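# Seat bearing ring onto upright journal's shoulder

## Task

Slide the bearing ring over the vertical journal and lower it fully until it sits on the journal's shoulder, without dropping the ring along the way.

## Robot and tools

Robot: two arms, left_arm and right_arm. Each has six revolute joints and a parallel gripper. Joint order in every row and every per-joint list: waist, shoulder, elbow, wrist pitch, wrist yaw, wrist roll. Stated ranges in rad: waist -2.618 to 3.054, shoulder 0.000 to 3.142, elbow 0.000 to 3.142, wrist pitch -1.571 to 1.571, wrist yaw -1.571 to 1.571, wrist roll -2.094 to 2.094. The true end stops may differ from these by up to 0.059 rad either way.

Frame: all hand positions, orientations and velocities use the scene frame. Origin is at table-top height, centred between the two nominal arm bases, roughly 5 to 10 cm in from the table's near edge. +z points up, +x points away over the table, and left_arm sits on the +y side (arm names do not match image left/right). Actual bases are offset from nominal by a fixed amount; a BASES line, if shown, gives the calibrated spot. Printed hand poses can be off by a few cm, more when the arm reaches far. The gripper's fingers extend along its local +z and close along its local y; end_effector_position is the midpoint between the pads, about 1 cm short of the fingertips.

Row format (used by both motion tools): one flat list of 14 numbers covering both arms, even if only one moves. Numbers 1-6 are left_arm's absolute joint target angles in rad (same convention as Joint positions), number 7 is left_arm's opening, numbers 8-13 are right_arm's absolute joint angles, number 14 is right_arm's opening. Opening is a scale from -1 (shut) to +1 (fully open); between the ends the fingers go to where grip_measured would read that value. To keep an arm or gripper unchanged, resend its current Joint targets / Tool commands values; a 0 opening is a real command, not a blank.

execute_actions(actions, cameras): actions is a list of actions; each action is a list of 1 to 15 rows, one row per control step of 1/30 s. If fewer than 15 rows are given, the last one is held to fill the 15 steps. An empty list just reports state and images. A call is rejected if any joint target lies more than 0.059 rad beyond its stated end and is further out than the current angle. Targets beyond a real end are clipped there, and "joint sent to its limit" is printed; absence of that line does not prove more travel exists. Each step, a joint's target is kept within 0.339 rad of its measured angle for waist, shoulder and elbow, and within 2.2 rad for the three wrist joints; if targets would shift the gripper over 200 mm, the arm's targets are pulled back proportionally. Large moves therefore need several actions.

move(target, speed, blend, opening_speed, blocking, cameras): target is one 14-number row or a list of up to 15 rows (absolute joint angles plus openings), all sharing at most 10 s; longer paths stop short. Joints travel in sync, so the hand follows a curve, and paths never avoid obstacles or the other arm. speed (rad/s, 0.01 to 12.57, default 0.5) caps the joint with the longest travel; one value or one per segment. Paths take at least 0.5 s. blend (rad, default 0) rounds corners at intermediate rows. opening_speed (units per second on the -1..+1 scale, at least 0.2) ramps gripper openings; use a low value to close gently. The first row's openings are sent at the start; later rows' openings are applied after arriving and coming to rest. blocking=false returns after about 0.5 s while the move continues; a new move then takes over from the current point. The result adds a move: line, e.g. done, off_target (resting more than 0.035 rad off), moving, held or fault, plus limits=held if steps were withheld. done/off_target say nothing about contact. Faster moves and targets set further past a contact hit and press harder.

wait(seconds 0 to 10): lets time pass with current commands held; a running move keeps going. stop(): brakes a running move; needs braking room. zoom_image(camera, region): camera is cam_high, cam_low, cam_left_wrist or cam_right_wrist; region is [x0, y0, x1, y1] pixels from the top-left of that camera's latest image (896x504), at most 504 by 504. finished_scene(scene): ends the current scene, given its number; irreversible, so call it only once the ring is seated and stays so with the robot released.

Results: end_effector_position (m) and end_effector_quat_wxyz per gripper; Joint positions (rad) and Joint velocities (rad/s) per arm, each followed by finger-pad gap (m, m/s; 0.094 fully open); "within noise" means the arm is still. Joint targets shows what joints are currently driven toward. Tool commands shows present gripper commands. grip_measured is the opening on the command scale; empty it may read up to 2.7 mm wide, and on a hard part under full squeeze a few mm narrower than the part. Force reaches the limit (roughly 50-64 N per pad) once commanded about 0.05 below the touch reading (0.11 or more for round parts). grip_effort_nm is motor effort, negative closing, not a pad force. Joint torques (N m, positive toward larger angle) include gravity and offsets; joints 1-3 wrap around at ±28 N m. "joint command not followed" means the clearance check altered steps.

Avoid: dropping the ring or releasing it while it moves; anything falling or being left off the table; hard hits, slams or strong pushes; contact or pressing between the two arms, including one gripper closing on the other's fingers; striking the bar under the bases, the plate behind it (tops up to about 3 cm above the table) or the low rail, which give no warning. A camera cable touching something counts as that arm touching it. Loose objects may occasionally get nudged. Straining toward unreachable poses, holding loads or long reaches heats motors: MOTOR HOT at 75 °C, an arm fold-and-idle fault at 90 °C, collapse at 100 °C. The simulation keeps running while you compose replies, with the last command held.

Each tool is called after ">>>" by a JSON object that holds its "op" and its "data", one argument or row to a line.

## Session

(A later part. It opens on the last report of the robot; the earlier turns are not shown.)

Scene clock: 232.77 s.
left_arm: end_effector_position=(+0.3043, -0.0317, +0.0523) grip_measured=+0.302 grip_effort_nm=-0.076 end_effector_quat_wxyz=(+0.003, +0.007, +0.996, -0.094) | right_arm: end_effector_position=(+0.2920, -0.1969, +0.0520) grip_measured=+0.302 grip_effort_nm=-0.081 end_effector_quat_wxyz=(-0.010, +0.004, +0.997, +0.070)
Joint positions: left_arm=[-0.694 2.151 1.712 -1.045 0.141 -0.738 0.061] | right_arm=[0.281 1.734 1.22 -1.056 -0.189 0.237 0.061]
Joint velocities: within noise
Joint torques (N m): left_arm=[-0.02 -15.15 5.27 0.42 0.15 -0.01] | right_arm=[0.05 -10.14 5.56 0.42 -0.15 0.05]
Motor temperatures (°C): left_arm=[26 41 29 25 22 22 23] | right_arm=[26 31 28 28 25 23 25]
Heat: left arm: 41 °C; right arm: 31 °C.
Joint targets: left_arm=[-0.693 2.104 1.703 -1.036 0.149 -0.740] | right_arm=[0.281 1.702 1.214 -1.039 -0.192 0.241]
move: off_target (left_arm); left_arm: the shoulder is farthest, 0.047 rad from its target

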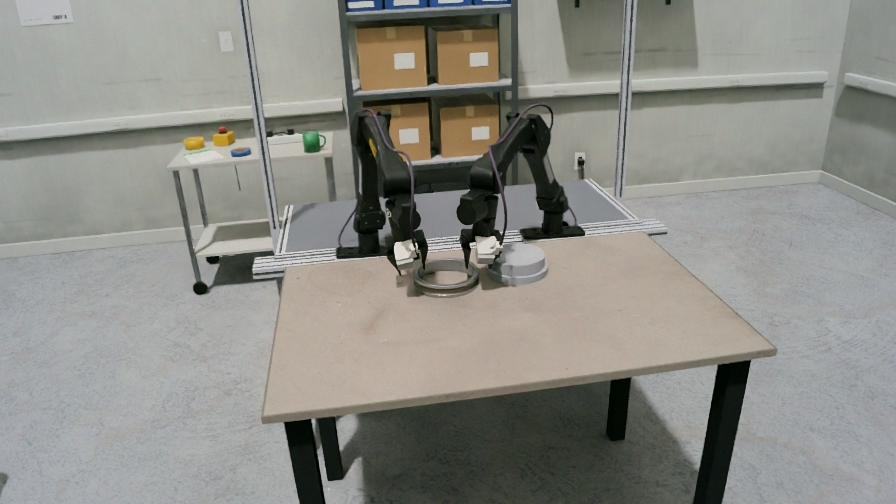

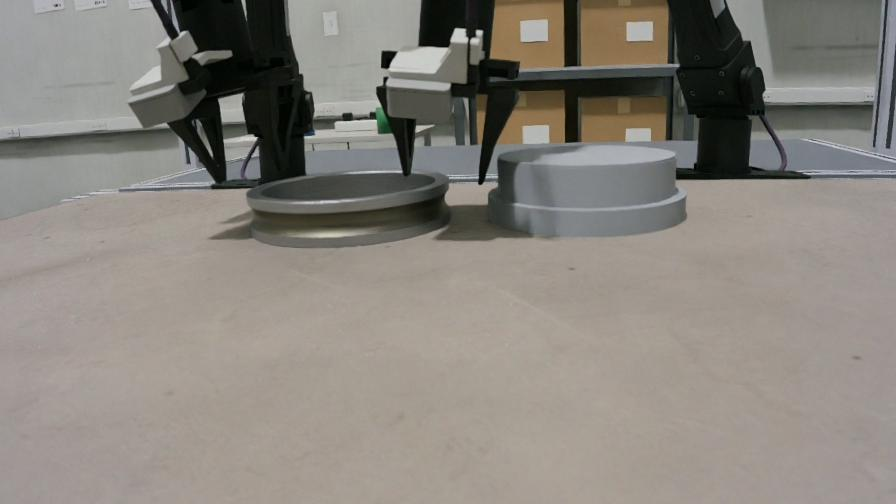

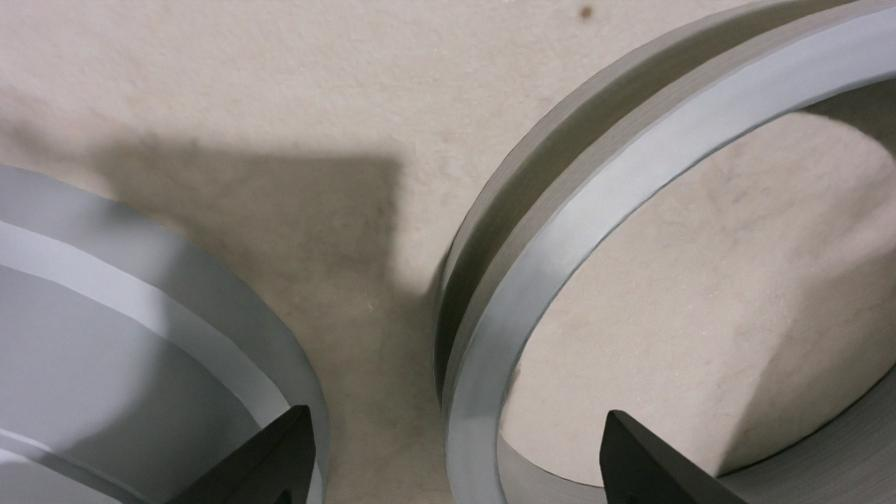

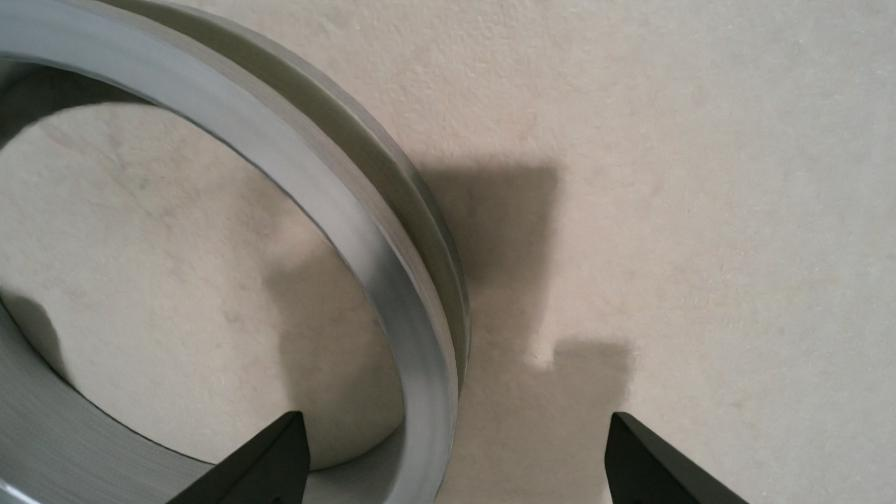

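>>> {"op": "move", "data": {
  "target": [-0.703,2.1125,1.667,-0.992,0.149,-0.75,0.0,0.294,1.72,1.178,-0.985,-0.192,0.254,0.0],
  "speed": 0.2
}}

>>> {"op": "zoom_image", "data": {
  "camera": "cam_low",
  "region": [180, 100, 520, 260]
}}

Scene clock: 251.57 s.
left_arm: end_effector_position=(+0.3050, -0.0324, +0.0441) grip_measured=+0.002 grip_effort_nm=-0.076 end_effector_quat_wxyz=(+0.006, +0.004, +0.995, -0.098) | right_arm: end_effector_position=(+0.2925, -0.1932, +0.0432) grip_measured=+0.002 grip_effort_nm=-0.085 end_effector_quat_wxyz=(-0.003, +0.003, +0.997, +0.072)
Joint positions: left_arm=[-0.694 2.151 1.678 -1.001 0.142 -0.746 0.047] | right_arm=[0.294 1.734 1.184 -1.003 -0.189 0.25 0.047]
Joint velocities: within noise
Joint torques (N m): left_arm=[-0.88 -14.39 5.14 0.44 0.15 -0.03] | right_arm=[0.06 -8.57 5.42 0.46 -0.15 0.03]
Motor temperatures (°C): left_arm=[26 43 29 25 22 22 23] | right_arm=[26 32 28 28 25 23 25]
Heat: left arm: 43 °C; right arm: 32 °C.
Joint targets: left_arm=[-0.703 2.113 1.667 -0.992 0.149 -0.750] | right_arm=[0.294 1.720 1.178 -0.985 -0.192 0.254]
move: off_target (left_arm); left_arm: the shoulder is farthest, 0.039 rad from its target

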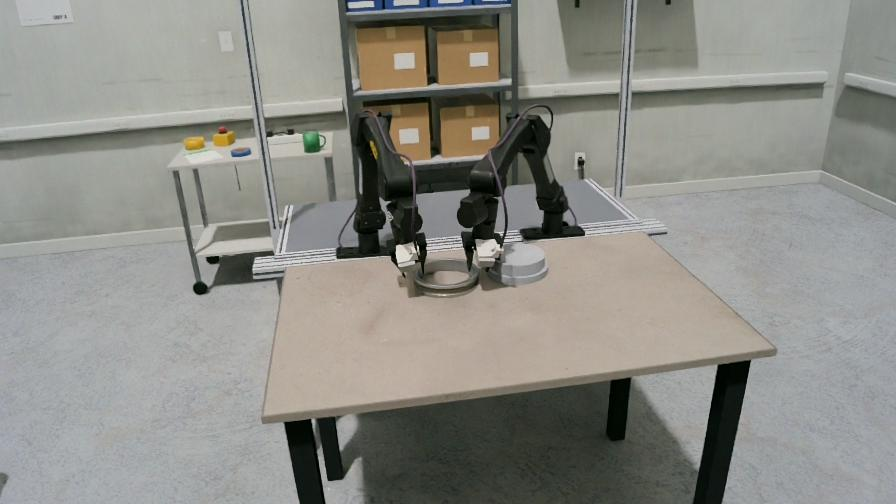

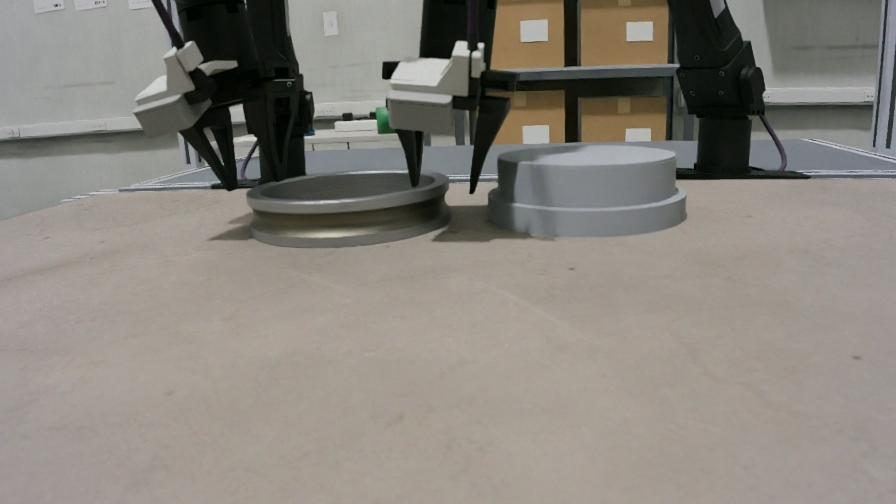

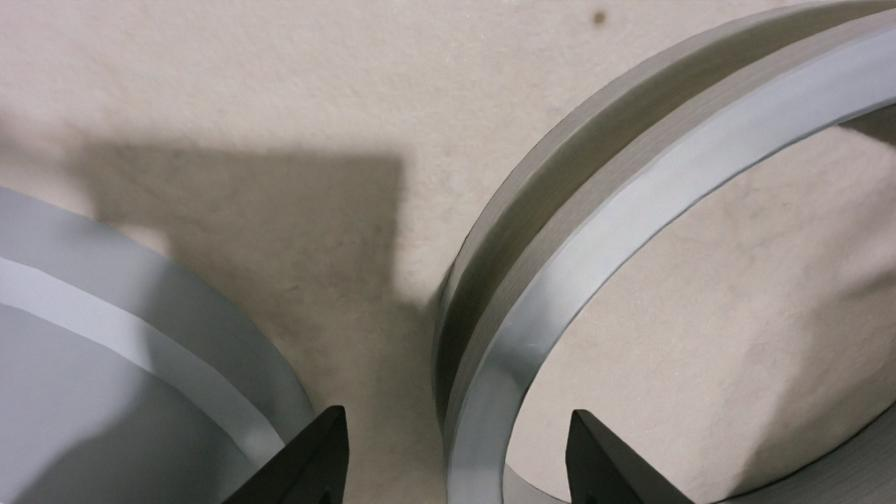

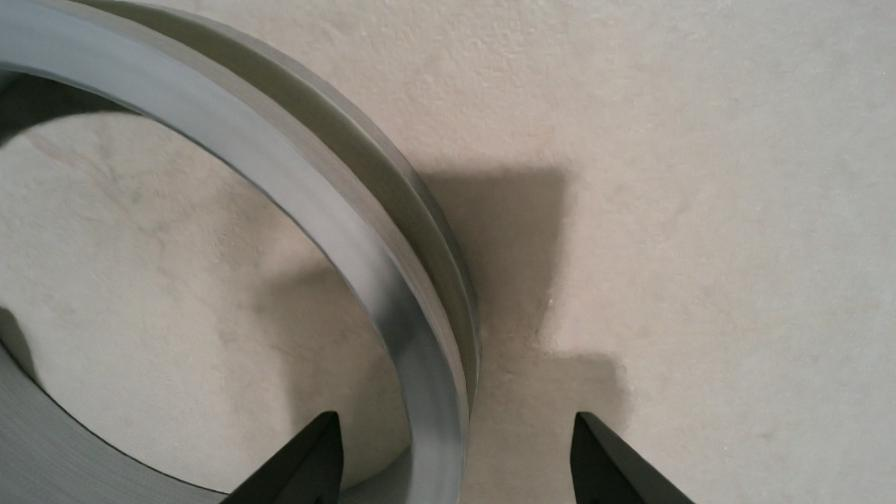

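Scaled by 1.482 from the camera's 896x504 image, which has a finer 1280x720 frame.

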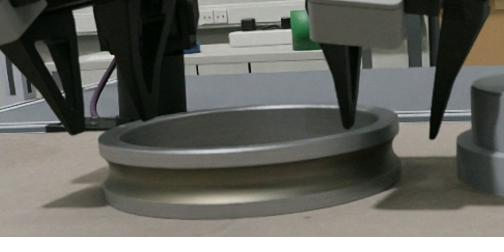

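>>> {"op": "move", "data": {
  "target": [-0.717,2.1125,1.664,-0.989,0.149,-0.75,0.0,0.304,1.736,1.14,-0.933,-0.192,0.254,0.0],
  "speed": 0.2
}}

>>> {"op": "zoom_image", "data": {
  "camera": "cam_low",
  "region": [180, 100, 520, 260]
}}

Scene clock: 268.73 s.
left_arm: end_effector_position=(+0.3000, -0.0382, +0.0441) grip_measured=+0.002 grip_effort_nm=-0.076 end_effector_quat_wxyz=(+0.007, +0.012, +0.995, -0.099) | right_arm: end_effector_position=(+0.2921, -0.1907, +0.0341) grip_measured=+0.002 grip_effort_nm=-0.090 end_effector_quat_wxyz=(+0.004, -0.002, +0.997, +0.074)
Joint positions: left_arm=[-0.711 2.151 1.678 -0.998 0.142 -0.746 0.047] | right_arm=[0.304 1.734 1.146 -0.951 -0.189 0.25 0.047]
Joint velocities: within noise
Joint torques (N m): left_arm=[-0.55 -14.35 4.85 0.44 0.14 -0.03] | right_arm=[0.12 -7.19 5.45 0.47 -0.16 0.03]
Motor temperatures (°C): left_arm=[26 43 29 25 22 22 23] | right_arm=[26 32 29 28 25 23 25]
Heat: left arm: 43 °C; right arm: 32 °C.
Joint targets: left_arm=[-0.717 2.113 1.664 -0.989 0.149 -0.750] | right_arm=[0.304 1.736 1.140 -0.933 -0.192 0.254]
move: off_target (left_arm); left_arm: the shoulder is farthest, 0.039 rad from its target

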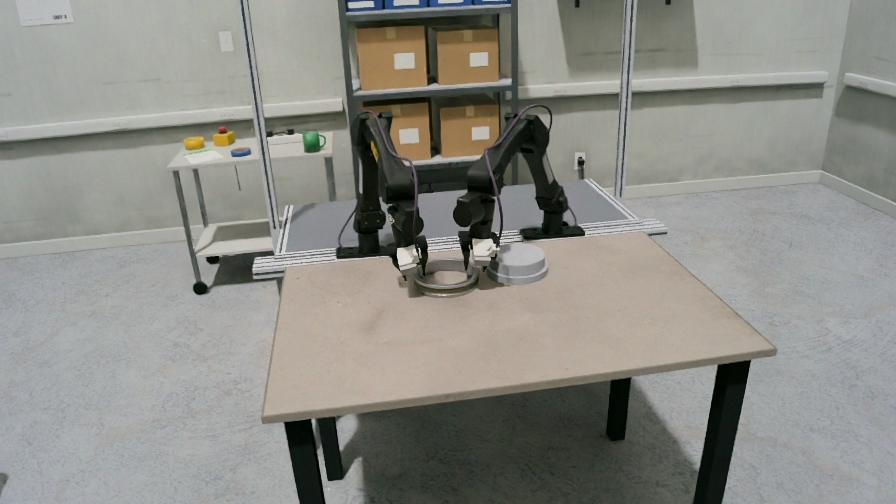

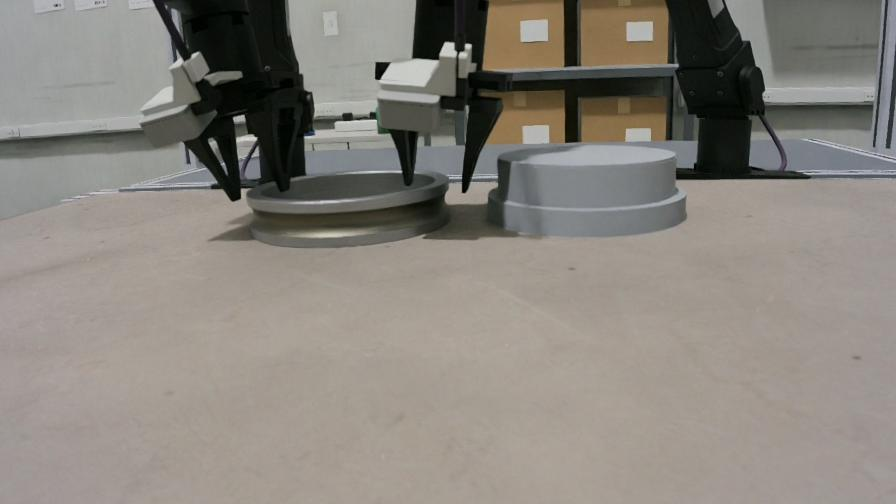

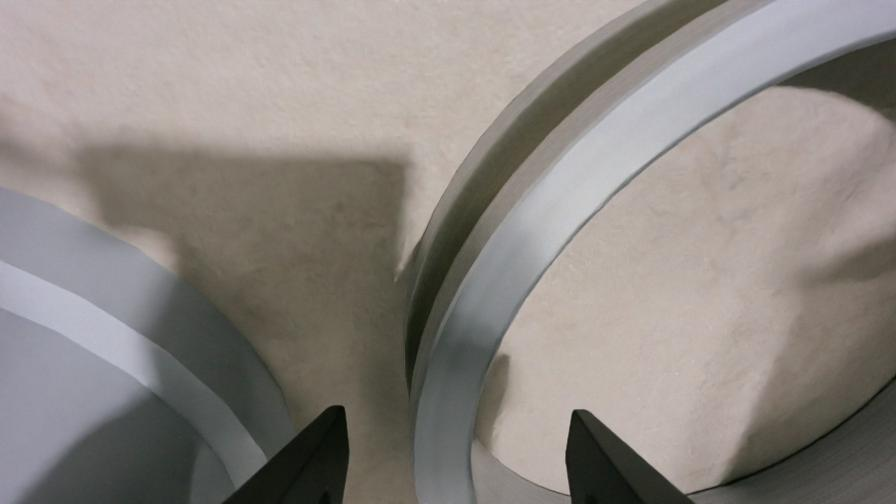

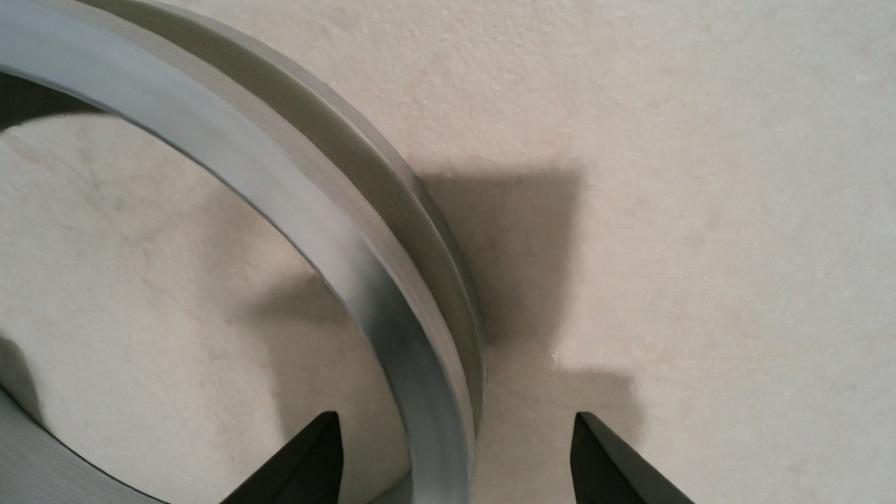

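Scaled by 1.482 from the camera's 896x504 image, which has a finer 1280x720 frame.

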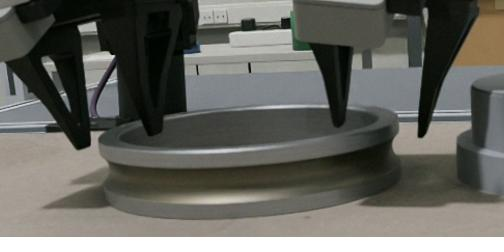

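>>> {"op": "move", "data": {
  "target": [-0.712,2.1125,1.645,-0.970,0.149,-0.75,0.0,0.307,1.736,1.11,-0.903,-0.192,0.254,0.0],
  "speed": 0.2
}}

>>> {"op": "zoom_image", "data": {
  "camera": "cam_low",
  "region": [180, 100, 520, 260]
}}

Scene clock: 280.17 s.
left_arm: end_effector_position=(+0.2987, -0.0369, +0.0386) grip_measured=+0.002 grip_effort_nm=-0.076 end_effector_quat_wxyz=(+0.006, +0.012, +0.995, -0.098) | right_arm: end_effector_position=(+0.2892, -0.1908, +0.0269) grip_measured=+0.002 grip_effort_nm=-0.081 end_effector_quat_wxyz=(+0.003, -0.004, +0.997, +0.074)
Joint positions: left_arm=[-0.711 2.151 1.656 -0.979 0.142 -0.746 0.047] | right_arm=[0.307 1.734 1.116 -0.921 -0.189 0.25 0.047]
Joint velocities: left_arm=[-0.002 -0.002 -0.002 0.066 -0.154 -0.022 0.001] | right_arm=[within noise]
Joint torques (N m): left_arm=[-0.13 -14.3 5.07 0.44 0.14 -0.03] | right_arm=[0.09 -7.06 5.35 0.47 -0.16 0.04]
Motor temperatures (°C): left_arm=[26 44 29 25 22 22 23] | right_arm=[26 32 29 28 25 23 25]
Heat: left arm: 44 °C; right arm: 32 °C.
Joint targets: left_arm=[-0.712 2.113 1.645 -0.970 0.149 -0.750] | right_arm=[0.307 1.736 1.110 -0.903 -0.192 0.254]
move: off_target (left_arm); left_arm: the shoulder is farthest, 0.039 rad from its target

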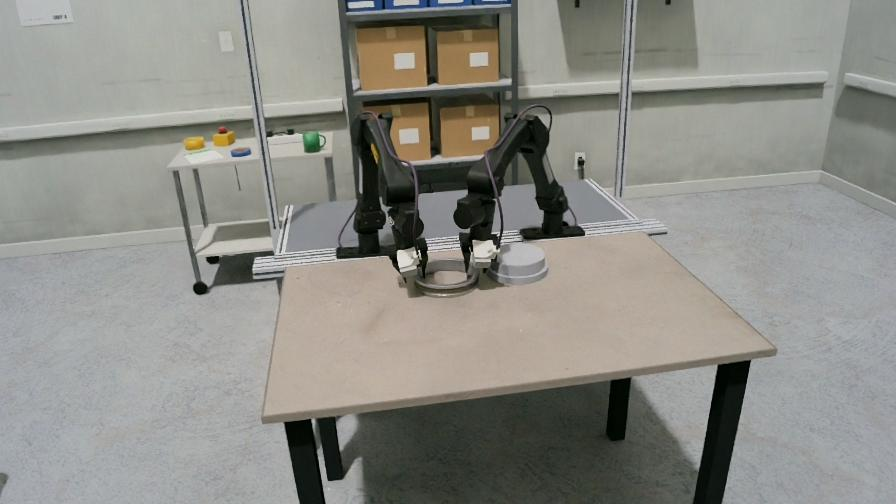

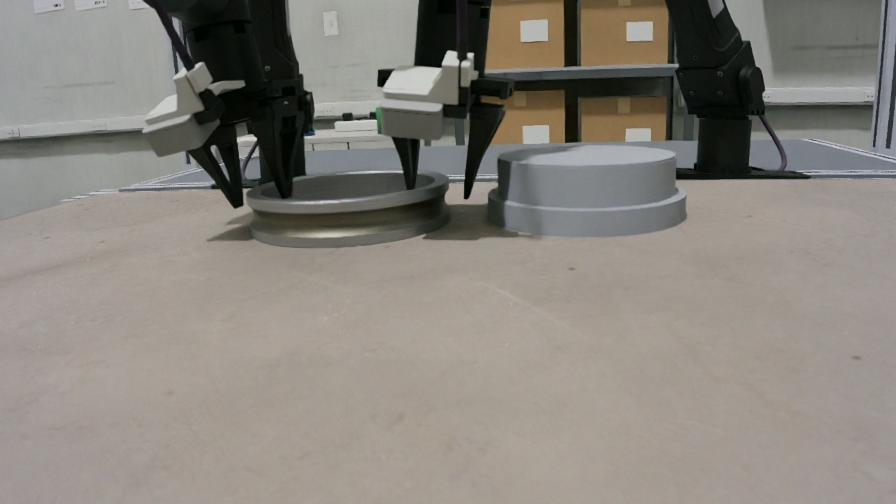

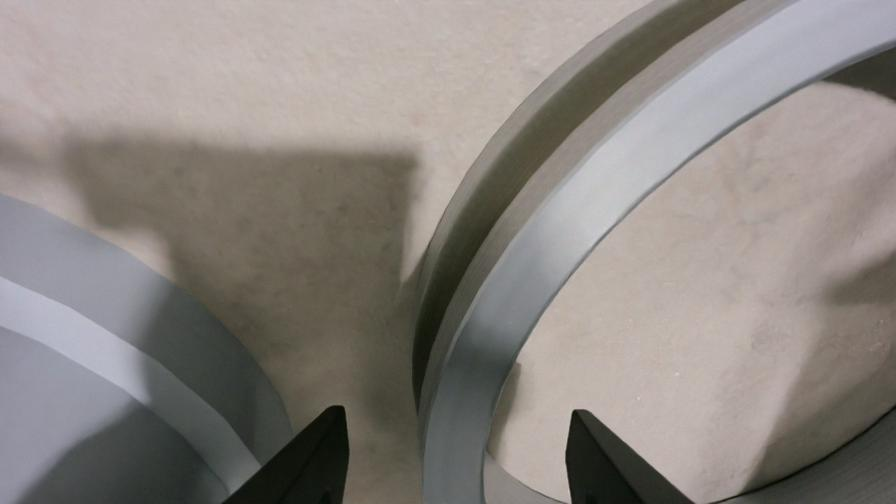

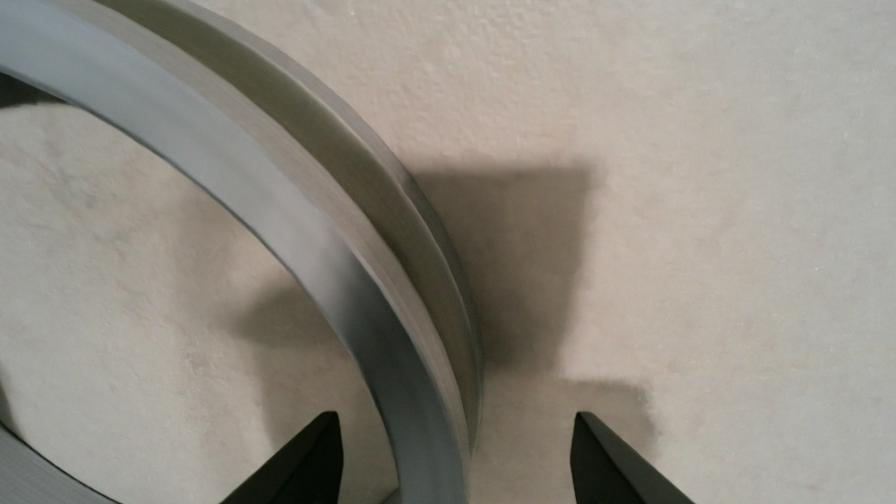

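Scaled by 1.482 from the camera's 896x504 image, which has a finer 1280x720 frame.

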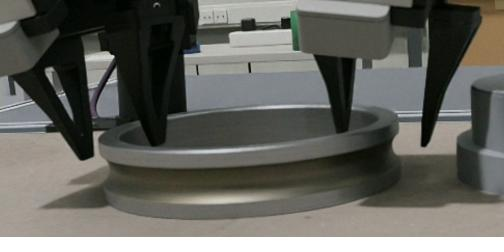

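>>> {"op": "move", "data": {
  "target": [-0.712,2.1125,1.645,-0.970,0.149,-0.75,-0.5,0.307,1.736,1.11,-0.903,-0.192,0.254,-0.5],
  "opening_speed": 0.3,
  "cameras": ["cam_left_wrist","cam_right_wrist","cam_low"]
}}

Scene clock: 304.50 s.
left_arm: end_effector_position=(+0.2989, -0.0371, +0.0387) grip_measured=-0.498 grip_effort_nm=-0.076 end_effector_quat_wxyz=(+0.006, +0.012, +0.995, -0.098) | right_arm: end_effector_position=(+0.2894, -0.1907, +0.0269) grip_measured=-0.498 grip_effort_nm=-0.081 end_effector_quat_wxyz=(+0.004, -0.004, +0.997, +0.074)
Joint positions: left_arm=[-0.711 2.151 1.656 -0.978 0.142 -0.746 0.024] | right_arm=[0.307 1.734 1.116 -0.921 -0.189 0.25 0.024]
Joint velocities: within noise
Joint torques (N m): left_arm=[-0.18 -14.42 5.11 0.4 0.11 -0.04] | right_arm=[0.16 -7.09 5.34 0.48 -0.18 0.04]
Motor temperatures (°C): left_arm=[26 45 29 25 22 22 23] | right_arm=[26 31 29 28 25 23 25]
Heat: left arm: 45 °C; right arm: 31 °C.
Joint targets: left_arm=[-0.712 2.113 1.645 -0.970 0.149 -0.750] | right_arm=[0.307 1.736 1.110 -0.903 -0.192 0.254]
move: off_target (left_arm); left_arm: the shoulder is farthest, 0.039 rad from its target
Images, in order (width x height): cam_low 896x504, cam_left_wrist 896x504, cam_right_wrist 896x504.

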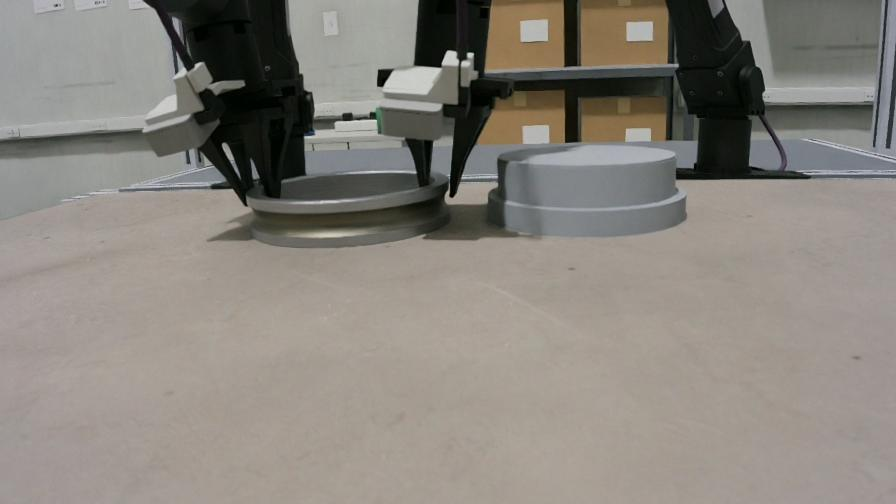

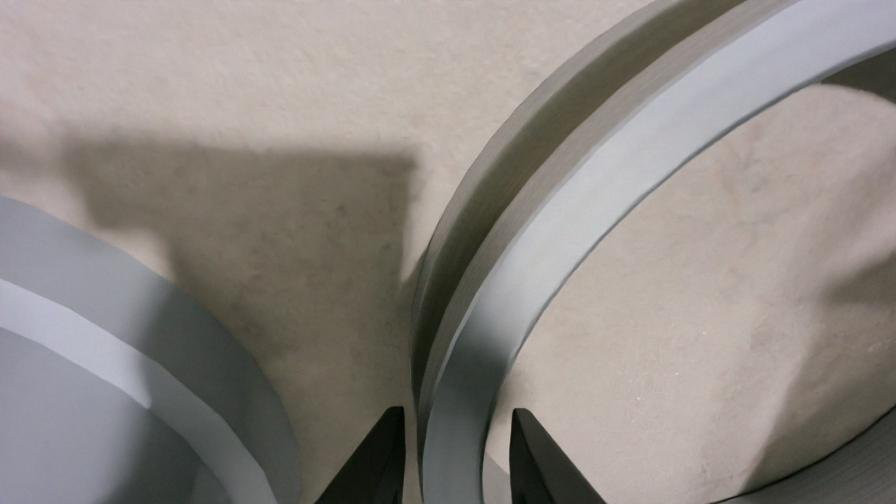

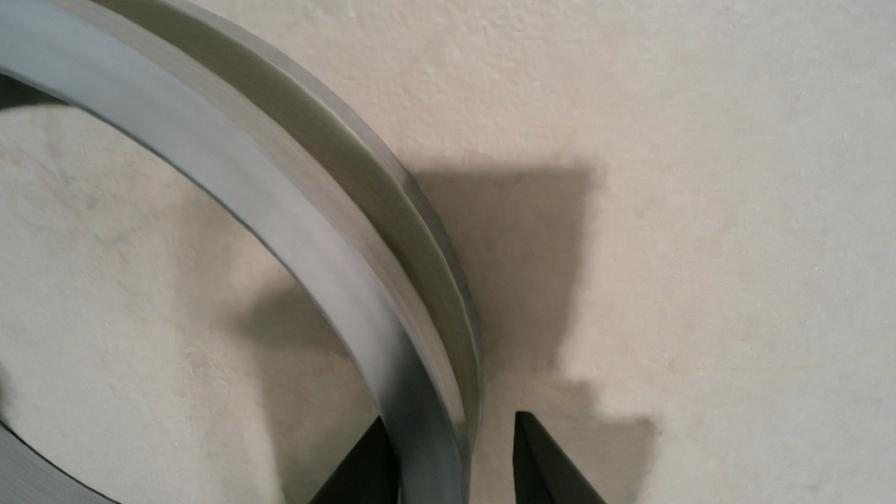

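>>> {"op": "move", "data": {
  "target": [
    [-0.712,2.1125,1.645,-0.970,0.149,-0.75,-0.5,0.319,1.736,1.11,-0.903,-0.192,0.254,-0.5],
    [-0.712,2.1125,1.645,-0.970,0.149,-0.75,-0.95,0.319,1.736,1.11,-0.903,-0.192,0.254,-0.95]
  ],
  "opening_speed": 0.2,
  "cameras": ["cam_left_wrist","cam_right_wrist","cam_low"]
}}

Scene clock: 315.87 s.
left_arm: end_effector_position=(+0.2989, -0.0373, +0.0387) grip_measured=-0.757 grip_effort_nm=-1.023 end_effector_quat_wxyz=(+0.006, +0.012, +0.995, -0.098) | right_arm: end_effector_position=(+0.2883, -0.1867, +0.0268) grip_measured=-0.781 grip_effort_nm=-1.018 end_effector_quat_wxyz=(+0.003, -0.010, +0.997, +0.075)
Joint positions: left_arm=[-0.711 2.151 1.656 -0.978 0.142 -0.746 0.011] | right_arm=[0.319 1.734 1.116 -0.919 -0.191 0.251 0.01]
Joint velocities: within noise
Joint torques (N m): left_arm=[-0.1 -14.41 5.05 0.43 0.12 -0.01] | right_arm=[0.06 -7.02 5.35 0.49 -0.15 0.03]
Motor temperatures (°C): left_arm=[26 45 29 25 22 22 23] | right_arm=[26 31 29 28 25 23 25]
Heat: left arm: 45 °C; right arm: 31 °C.
Joint targets: left_arm=[-0.712 2.113 1.645 -0.970 0.149 -0.750] | right_arm=[0.319 1.736 1.110 -0.903 -0.192 0.254]
move: off_target (left_arm); target 2's new numbers were sent with left_arm's shoulder 0.039 rad from that target; left_arm: the shoulder is farthest, 0.039 rad from its target
Images, in order (width x height): cam_low 896x504, cam_left_wrist 896x504, cam_right_wrist 896x504.

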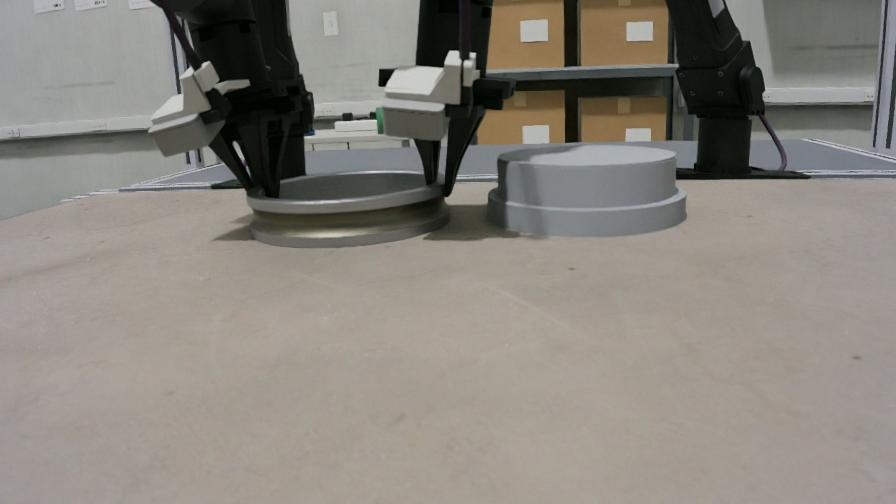

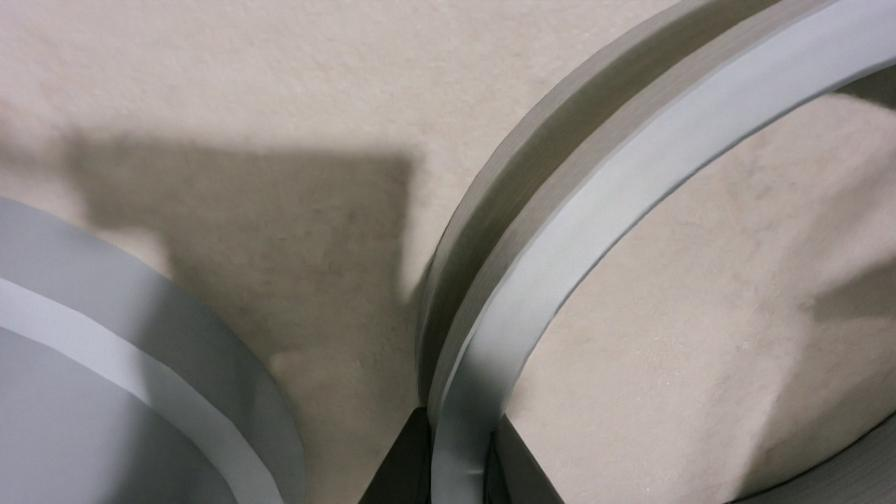

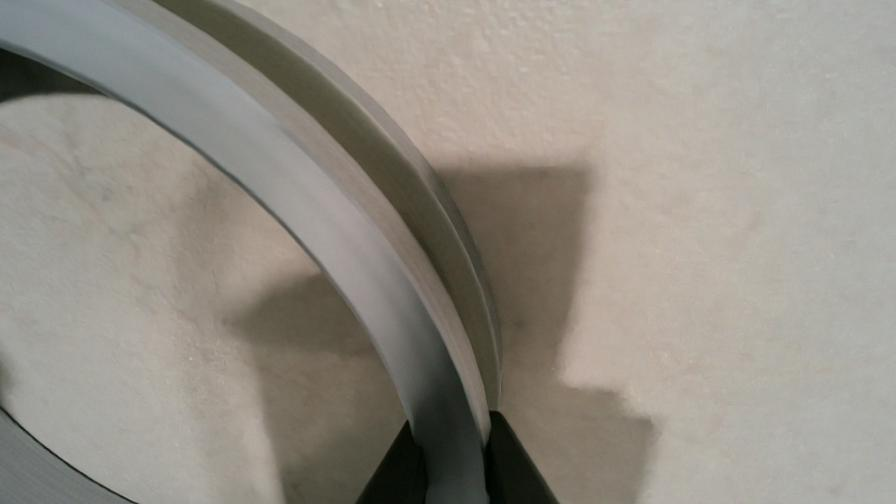

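>>> {"op": "move", "data": {
  "target": [-0.712,2.089,1.729,-1.078,0.149,-0.75,-0.95,0.319,1.700,1.194,-1.023,-0.192,0.254,-0.95],
  "speed": 0.1
}}

Scene clock: 342.63 s.
left_arm: end_effector_position=(+0.2928, -0.0344, +0.0449) grip_measured=-0.758 grip_effort_nm=-1.018 end_effector_quat_wxyz=(-0.009, +0.012, +0.996, -0.091) | right_arm: end_effector_position=(+0.2797, -0.1863, +0.0345) grip_measured=-0.782 grip_effort_nm=-1.028 end_effector_quat_wxyz=(-0.018, -0.010, +0.997, +0.070)
Joint positions: left_arm=[-0.712 2.151 1.684 -1.037 0.151 -0.746 0.011] | right_arm=[0.326 1.734 1.15 -0.997 -0.192 0.252 0.01]
Joint velocities: within noise
Joint torques (N m): left_arm=[0.06 -16.51 9.95 -0.07 0.06 -0.03] | right_arm=[-0.55 -10.15 9.84 0.01 -0.13 0]
Motor temperatures (°C): left_arm=[26 46 29 25 22 22 24] | right_arm=[26 32 29 28 25 23 26]
Heat: left arm: 46 °C; right arm: 32 °C.
Joint targets: left_arm=[-0.712 2.089 1.729 -1.078 0.149 -0.750] | right_arm=[0.319 1.700 1.194 -1.023 -0.192 0.254]
move: off_target (left_arm, right_arm); left_arm: the shoulder is farthest, 0.062 rad from its target; right_arm: the elbow is farthest, 0.044 rad from its target

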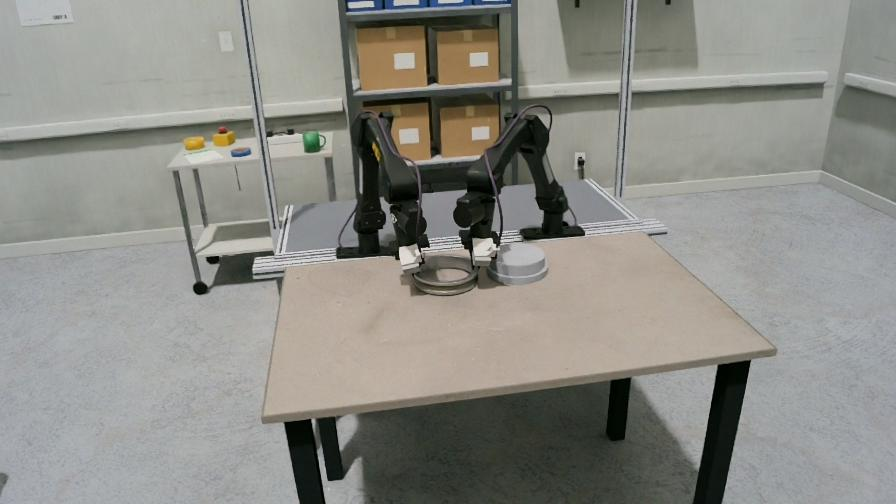

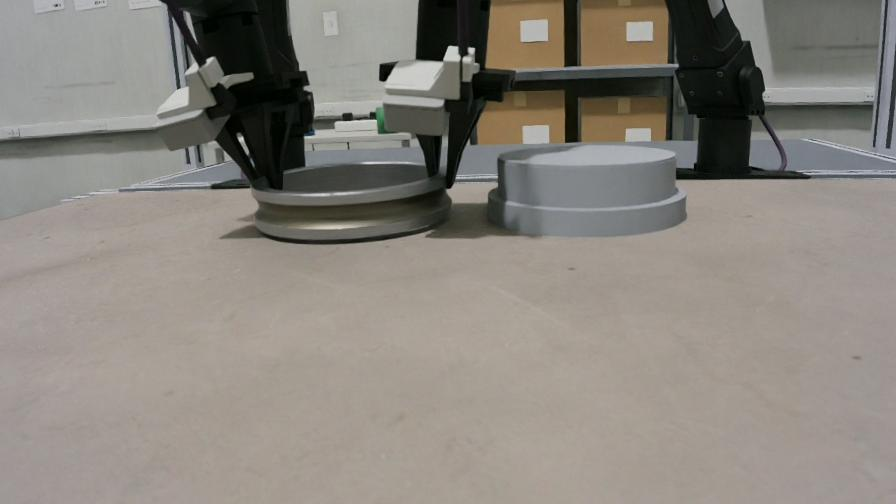

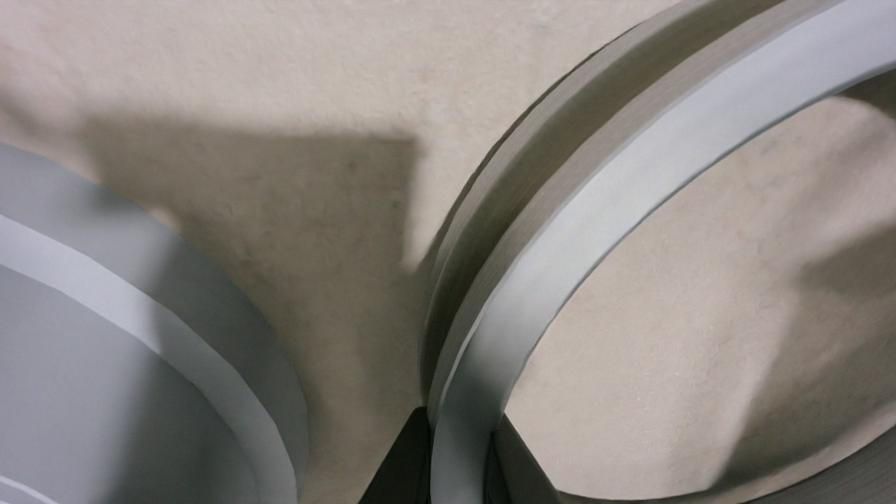

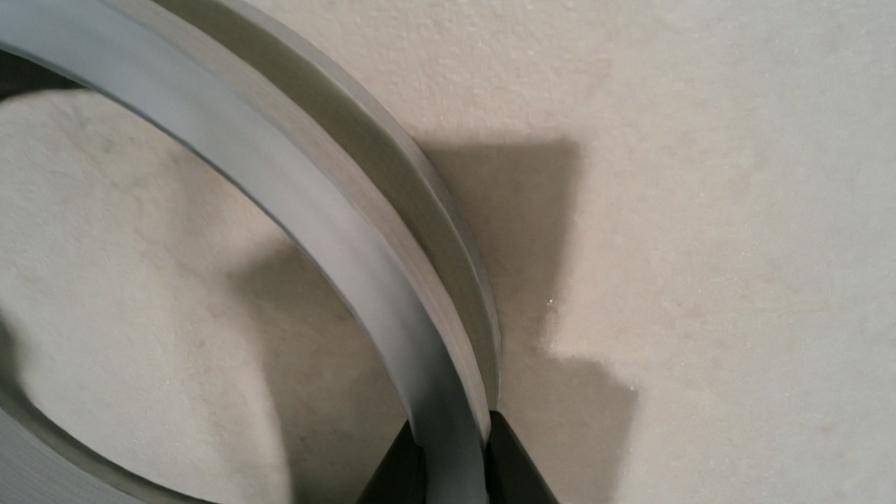

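>>> {"op": "move", "data": {
  "target": [
    [-0.712,2.0725,1.786,-1.12,0.149,-0.75,-0.95,0.319,1.664,1.245,-1.066,-0.192,0.254,-0.95],
    [-0.712,2.06,1.907,-1.255,0.149,-0.75,-0.95,0.319,1.639,1.359,-1.2,-0.192,0.254,-0.95]
  ],
  "speed": 0.1,
  "blend": 0.02
}}

Scene clock: 354.27 s.
left_arm: end_effector_position=(+0.2931, -0.0347, +0.0908) grip_measured=-0.758 grip_effort_nm=-1.018 end_effector_quat_wxyz=(-0.012, +0.011, +0.996, -0.087) | right_arm: end_effector_position=(+0.2818, -0.1859, +0.0824) grip_measured=-0.782 grip_effort_nm=-1.028 end_effector_quat_wxyz=(-0.018, -0.009, +0.998, +0.063)
Joint positions: left_arm=[-0.712 2.146 1.86 -1.229 0.15 -0.746 0.011] | right_arm=[0.326 1.702 1.31 -1.192 -0.178 0.253 0.01]
Joint velocities: within noise
Joint torques (N m): left_arm=[0.02 -18.52 10.17 0.01 0.07 0.01] | right_arm=[-0.54 -12.64 10.54 0.17 -0.27 0.02]
Motor temperatures (°C): left_arm=[26 49 30 24 22 22 24] | right_arm=[26 33 31 28 25 23 26]
Heat: left arm: 49 °C; right arm: 33 °C.
Joint targets: left_arm=[-0.712 2.060 1.907 -1.255 0.149 -0.750] | right_arm=[0.319 1.639 1.359 -1.200 -0.192 0.254]
move: off_target (left_arm, right_arm); left_arm: the shoulder is farthest, 0.086 rad from its target; right_arm: the shoulder is farthest, 0.063 rad from its target

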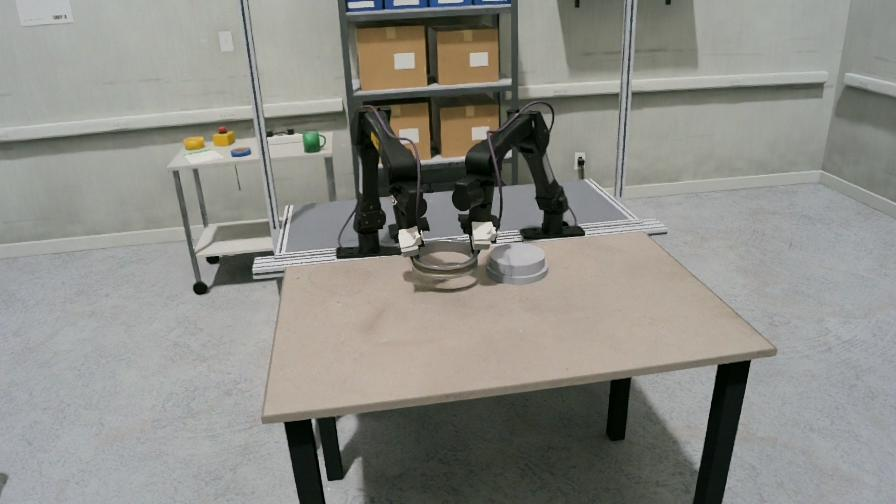

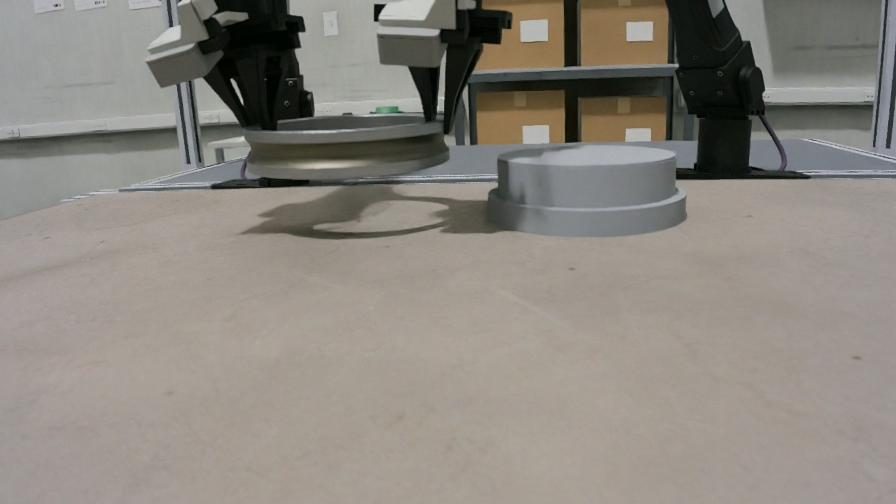

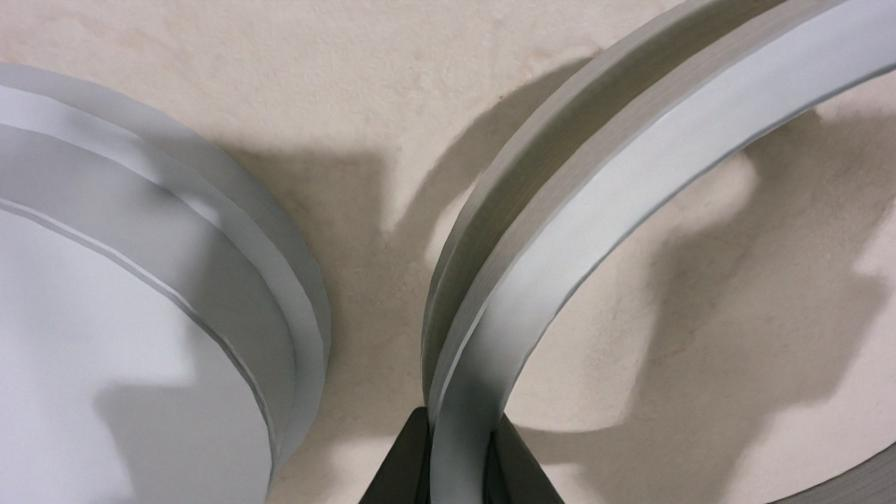

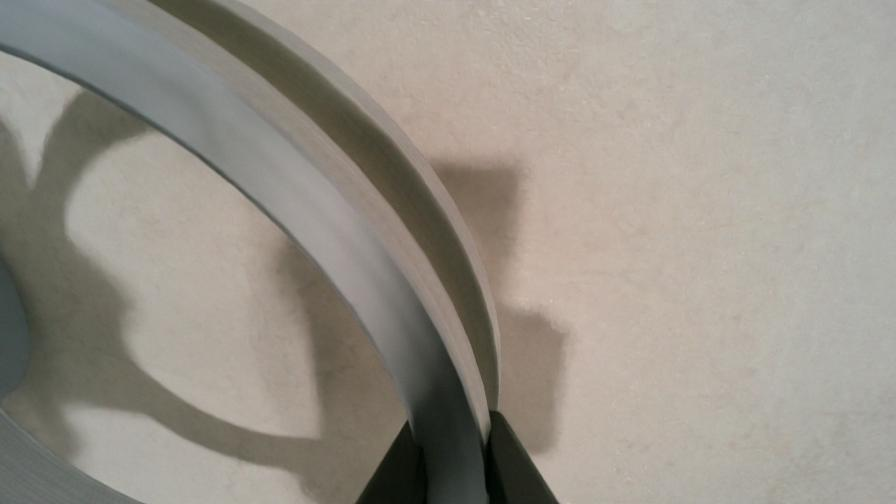

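>>> {"op": "move", "data": {
  "target": [-0.712,2.059,1.985,-1.334,0.149,-0.75,-0.95,0.319,1.631,1.429,-1.279,-0.19,0.254,-0.95],
  "speed": 0.1,
  "cameras": ["cam_low"]
}}

Scene clock: 398.97 s.
left_arm: end_effector_position=(+0.2924, -0.0337, +0.1104) grip_measured=-0.758 grip_effort_nm=-1.023 end_effector_quat_wxyz=(-0.012, +0.011, +0.996, -0.086) | right_arm: end_effector_position=(+0.2814, -0.1850, +0.1021) grip_measured=-0.782 grip_effort_nm=-1.023 end_effector_quat_wxyz=(-0.018, -0.009, +0.998, +0.063)
Joint positions: left_arm=[-0.712 2.146 1.938 -1.309 0.148 -0.746 0.011] | right_arm=[0.326 1.693 1.379 -1.27 -0.178 0.253 0.01]
Joint velocities: within noise
Joint torques (N m): left_arm=[-0.09 -18.61 10.14 0.04 0.06 -0.01] | right_arm=[-0.65 -12.55 10.56 0.15 -0.25 0.03]
Motor temperatures (°C): left_arm=[26 61 33 24 22 22 25] | right_arm=[26 41 32 27 25 23 27]
Heat: left arm: 61 °C; right arm: 41 °C.
Joint targets: left_arm=[-0.712 2.059 1.985 -1.334 0.149 -0.750] | right_arm=[0.319 1.631 1.429 -1.279 -0.190 0.254]
move: off_target (left_arm, right_arm); left_arm: the shoulder is farthest, 0.087 rad from its target; right_arm: the shoulder is farthest, 0.062 rad from its target
Images, in order (width x height): cam_low 896x504.

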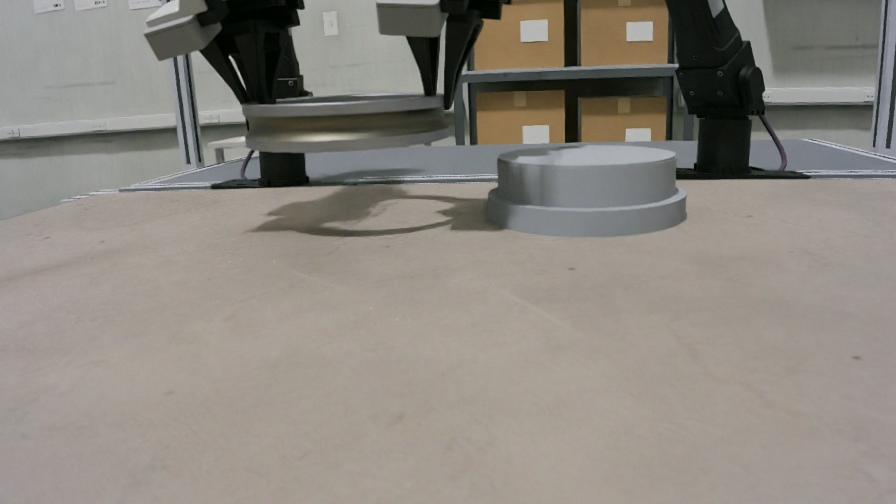

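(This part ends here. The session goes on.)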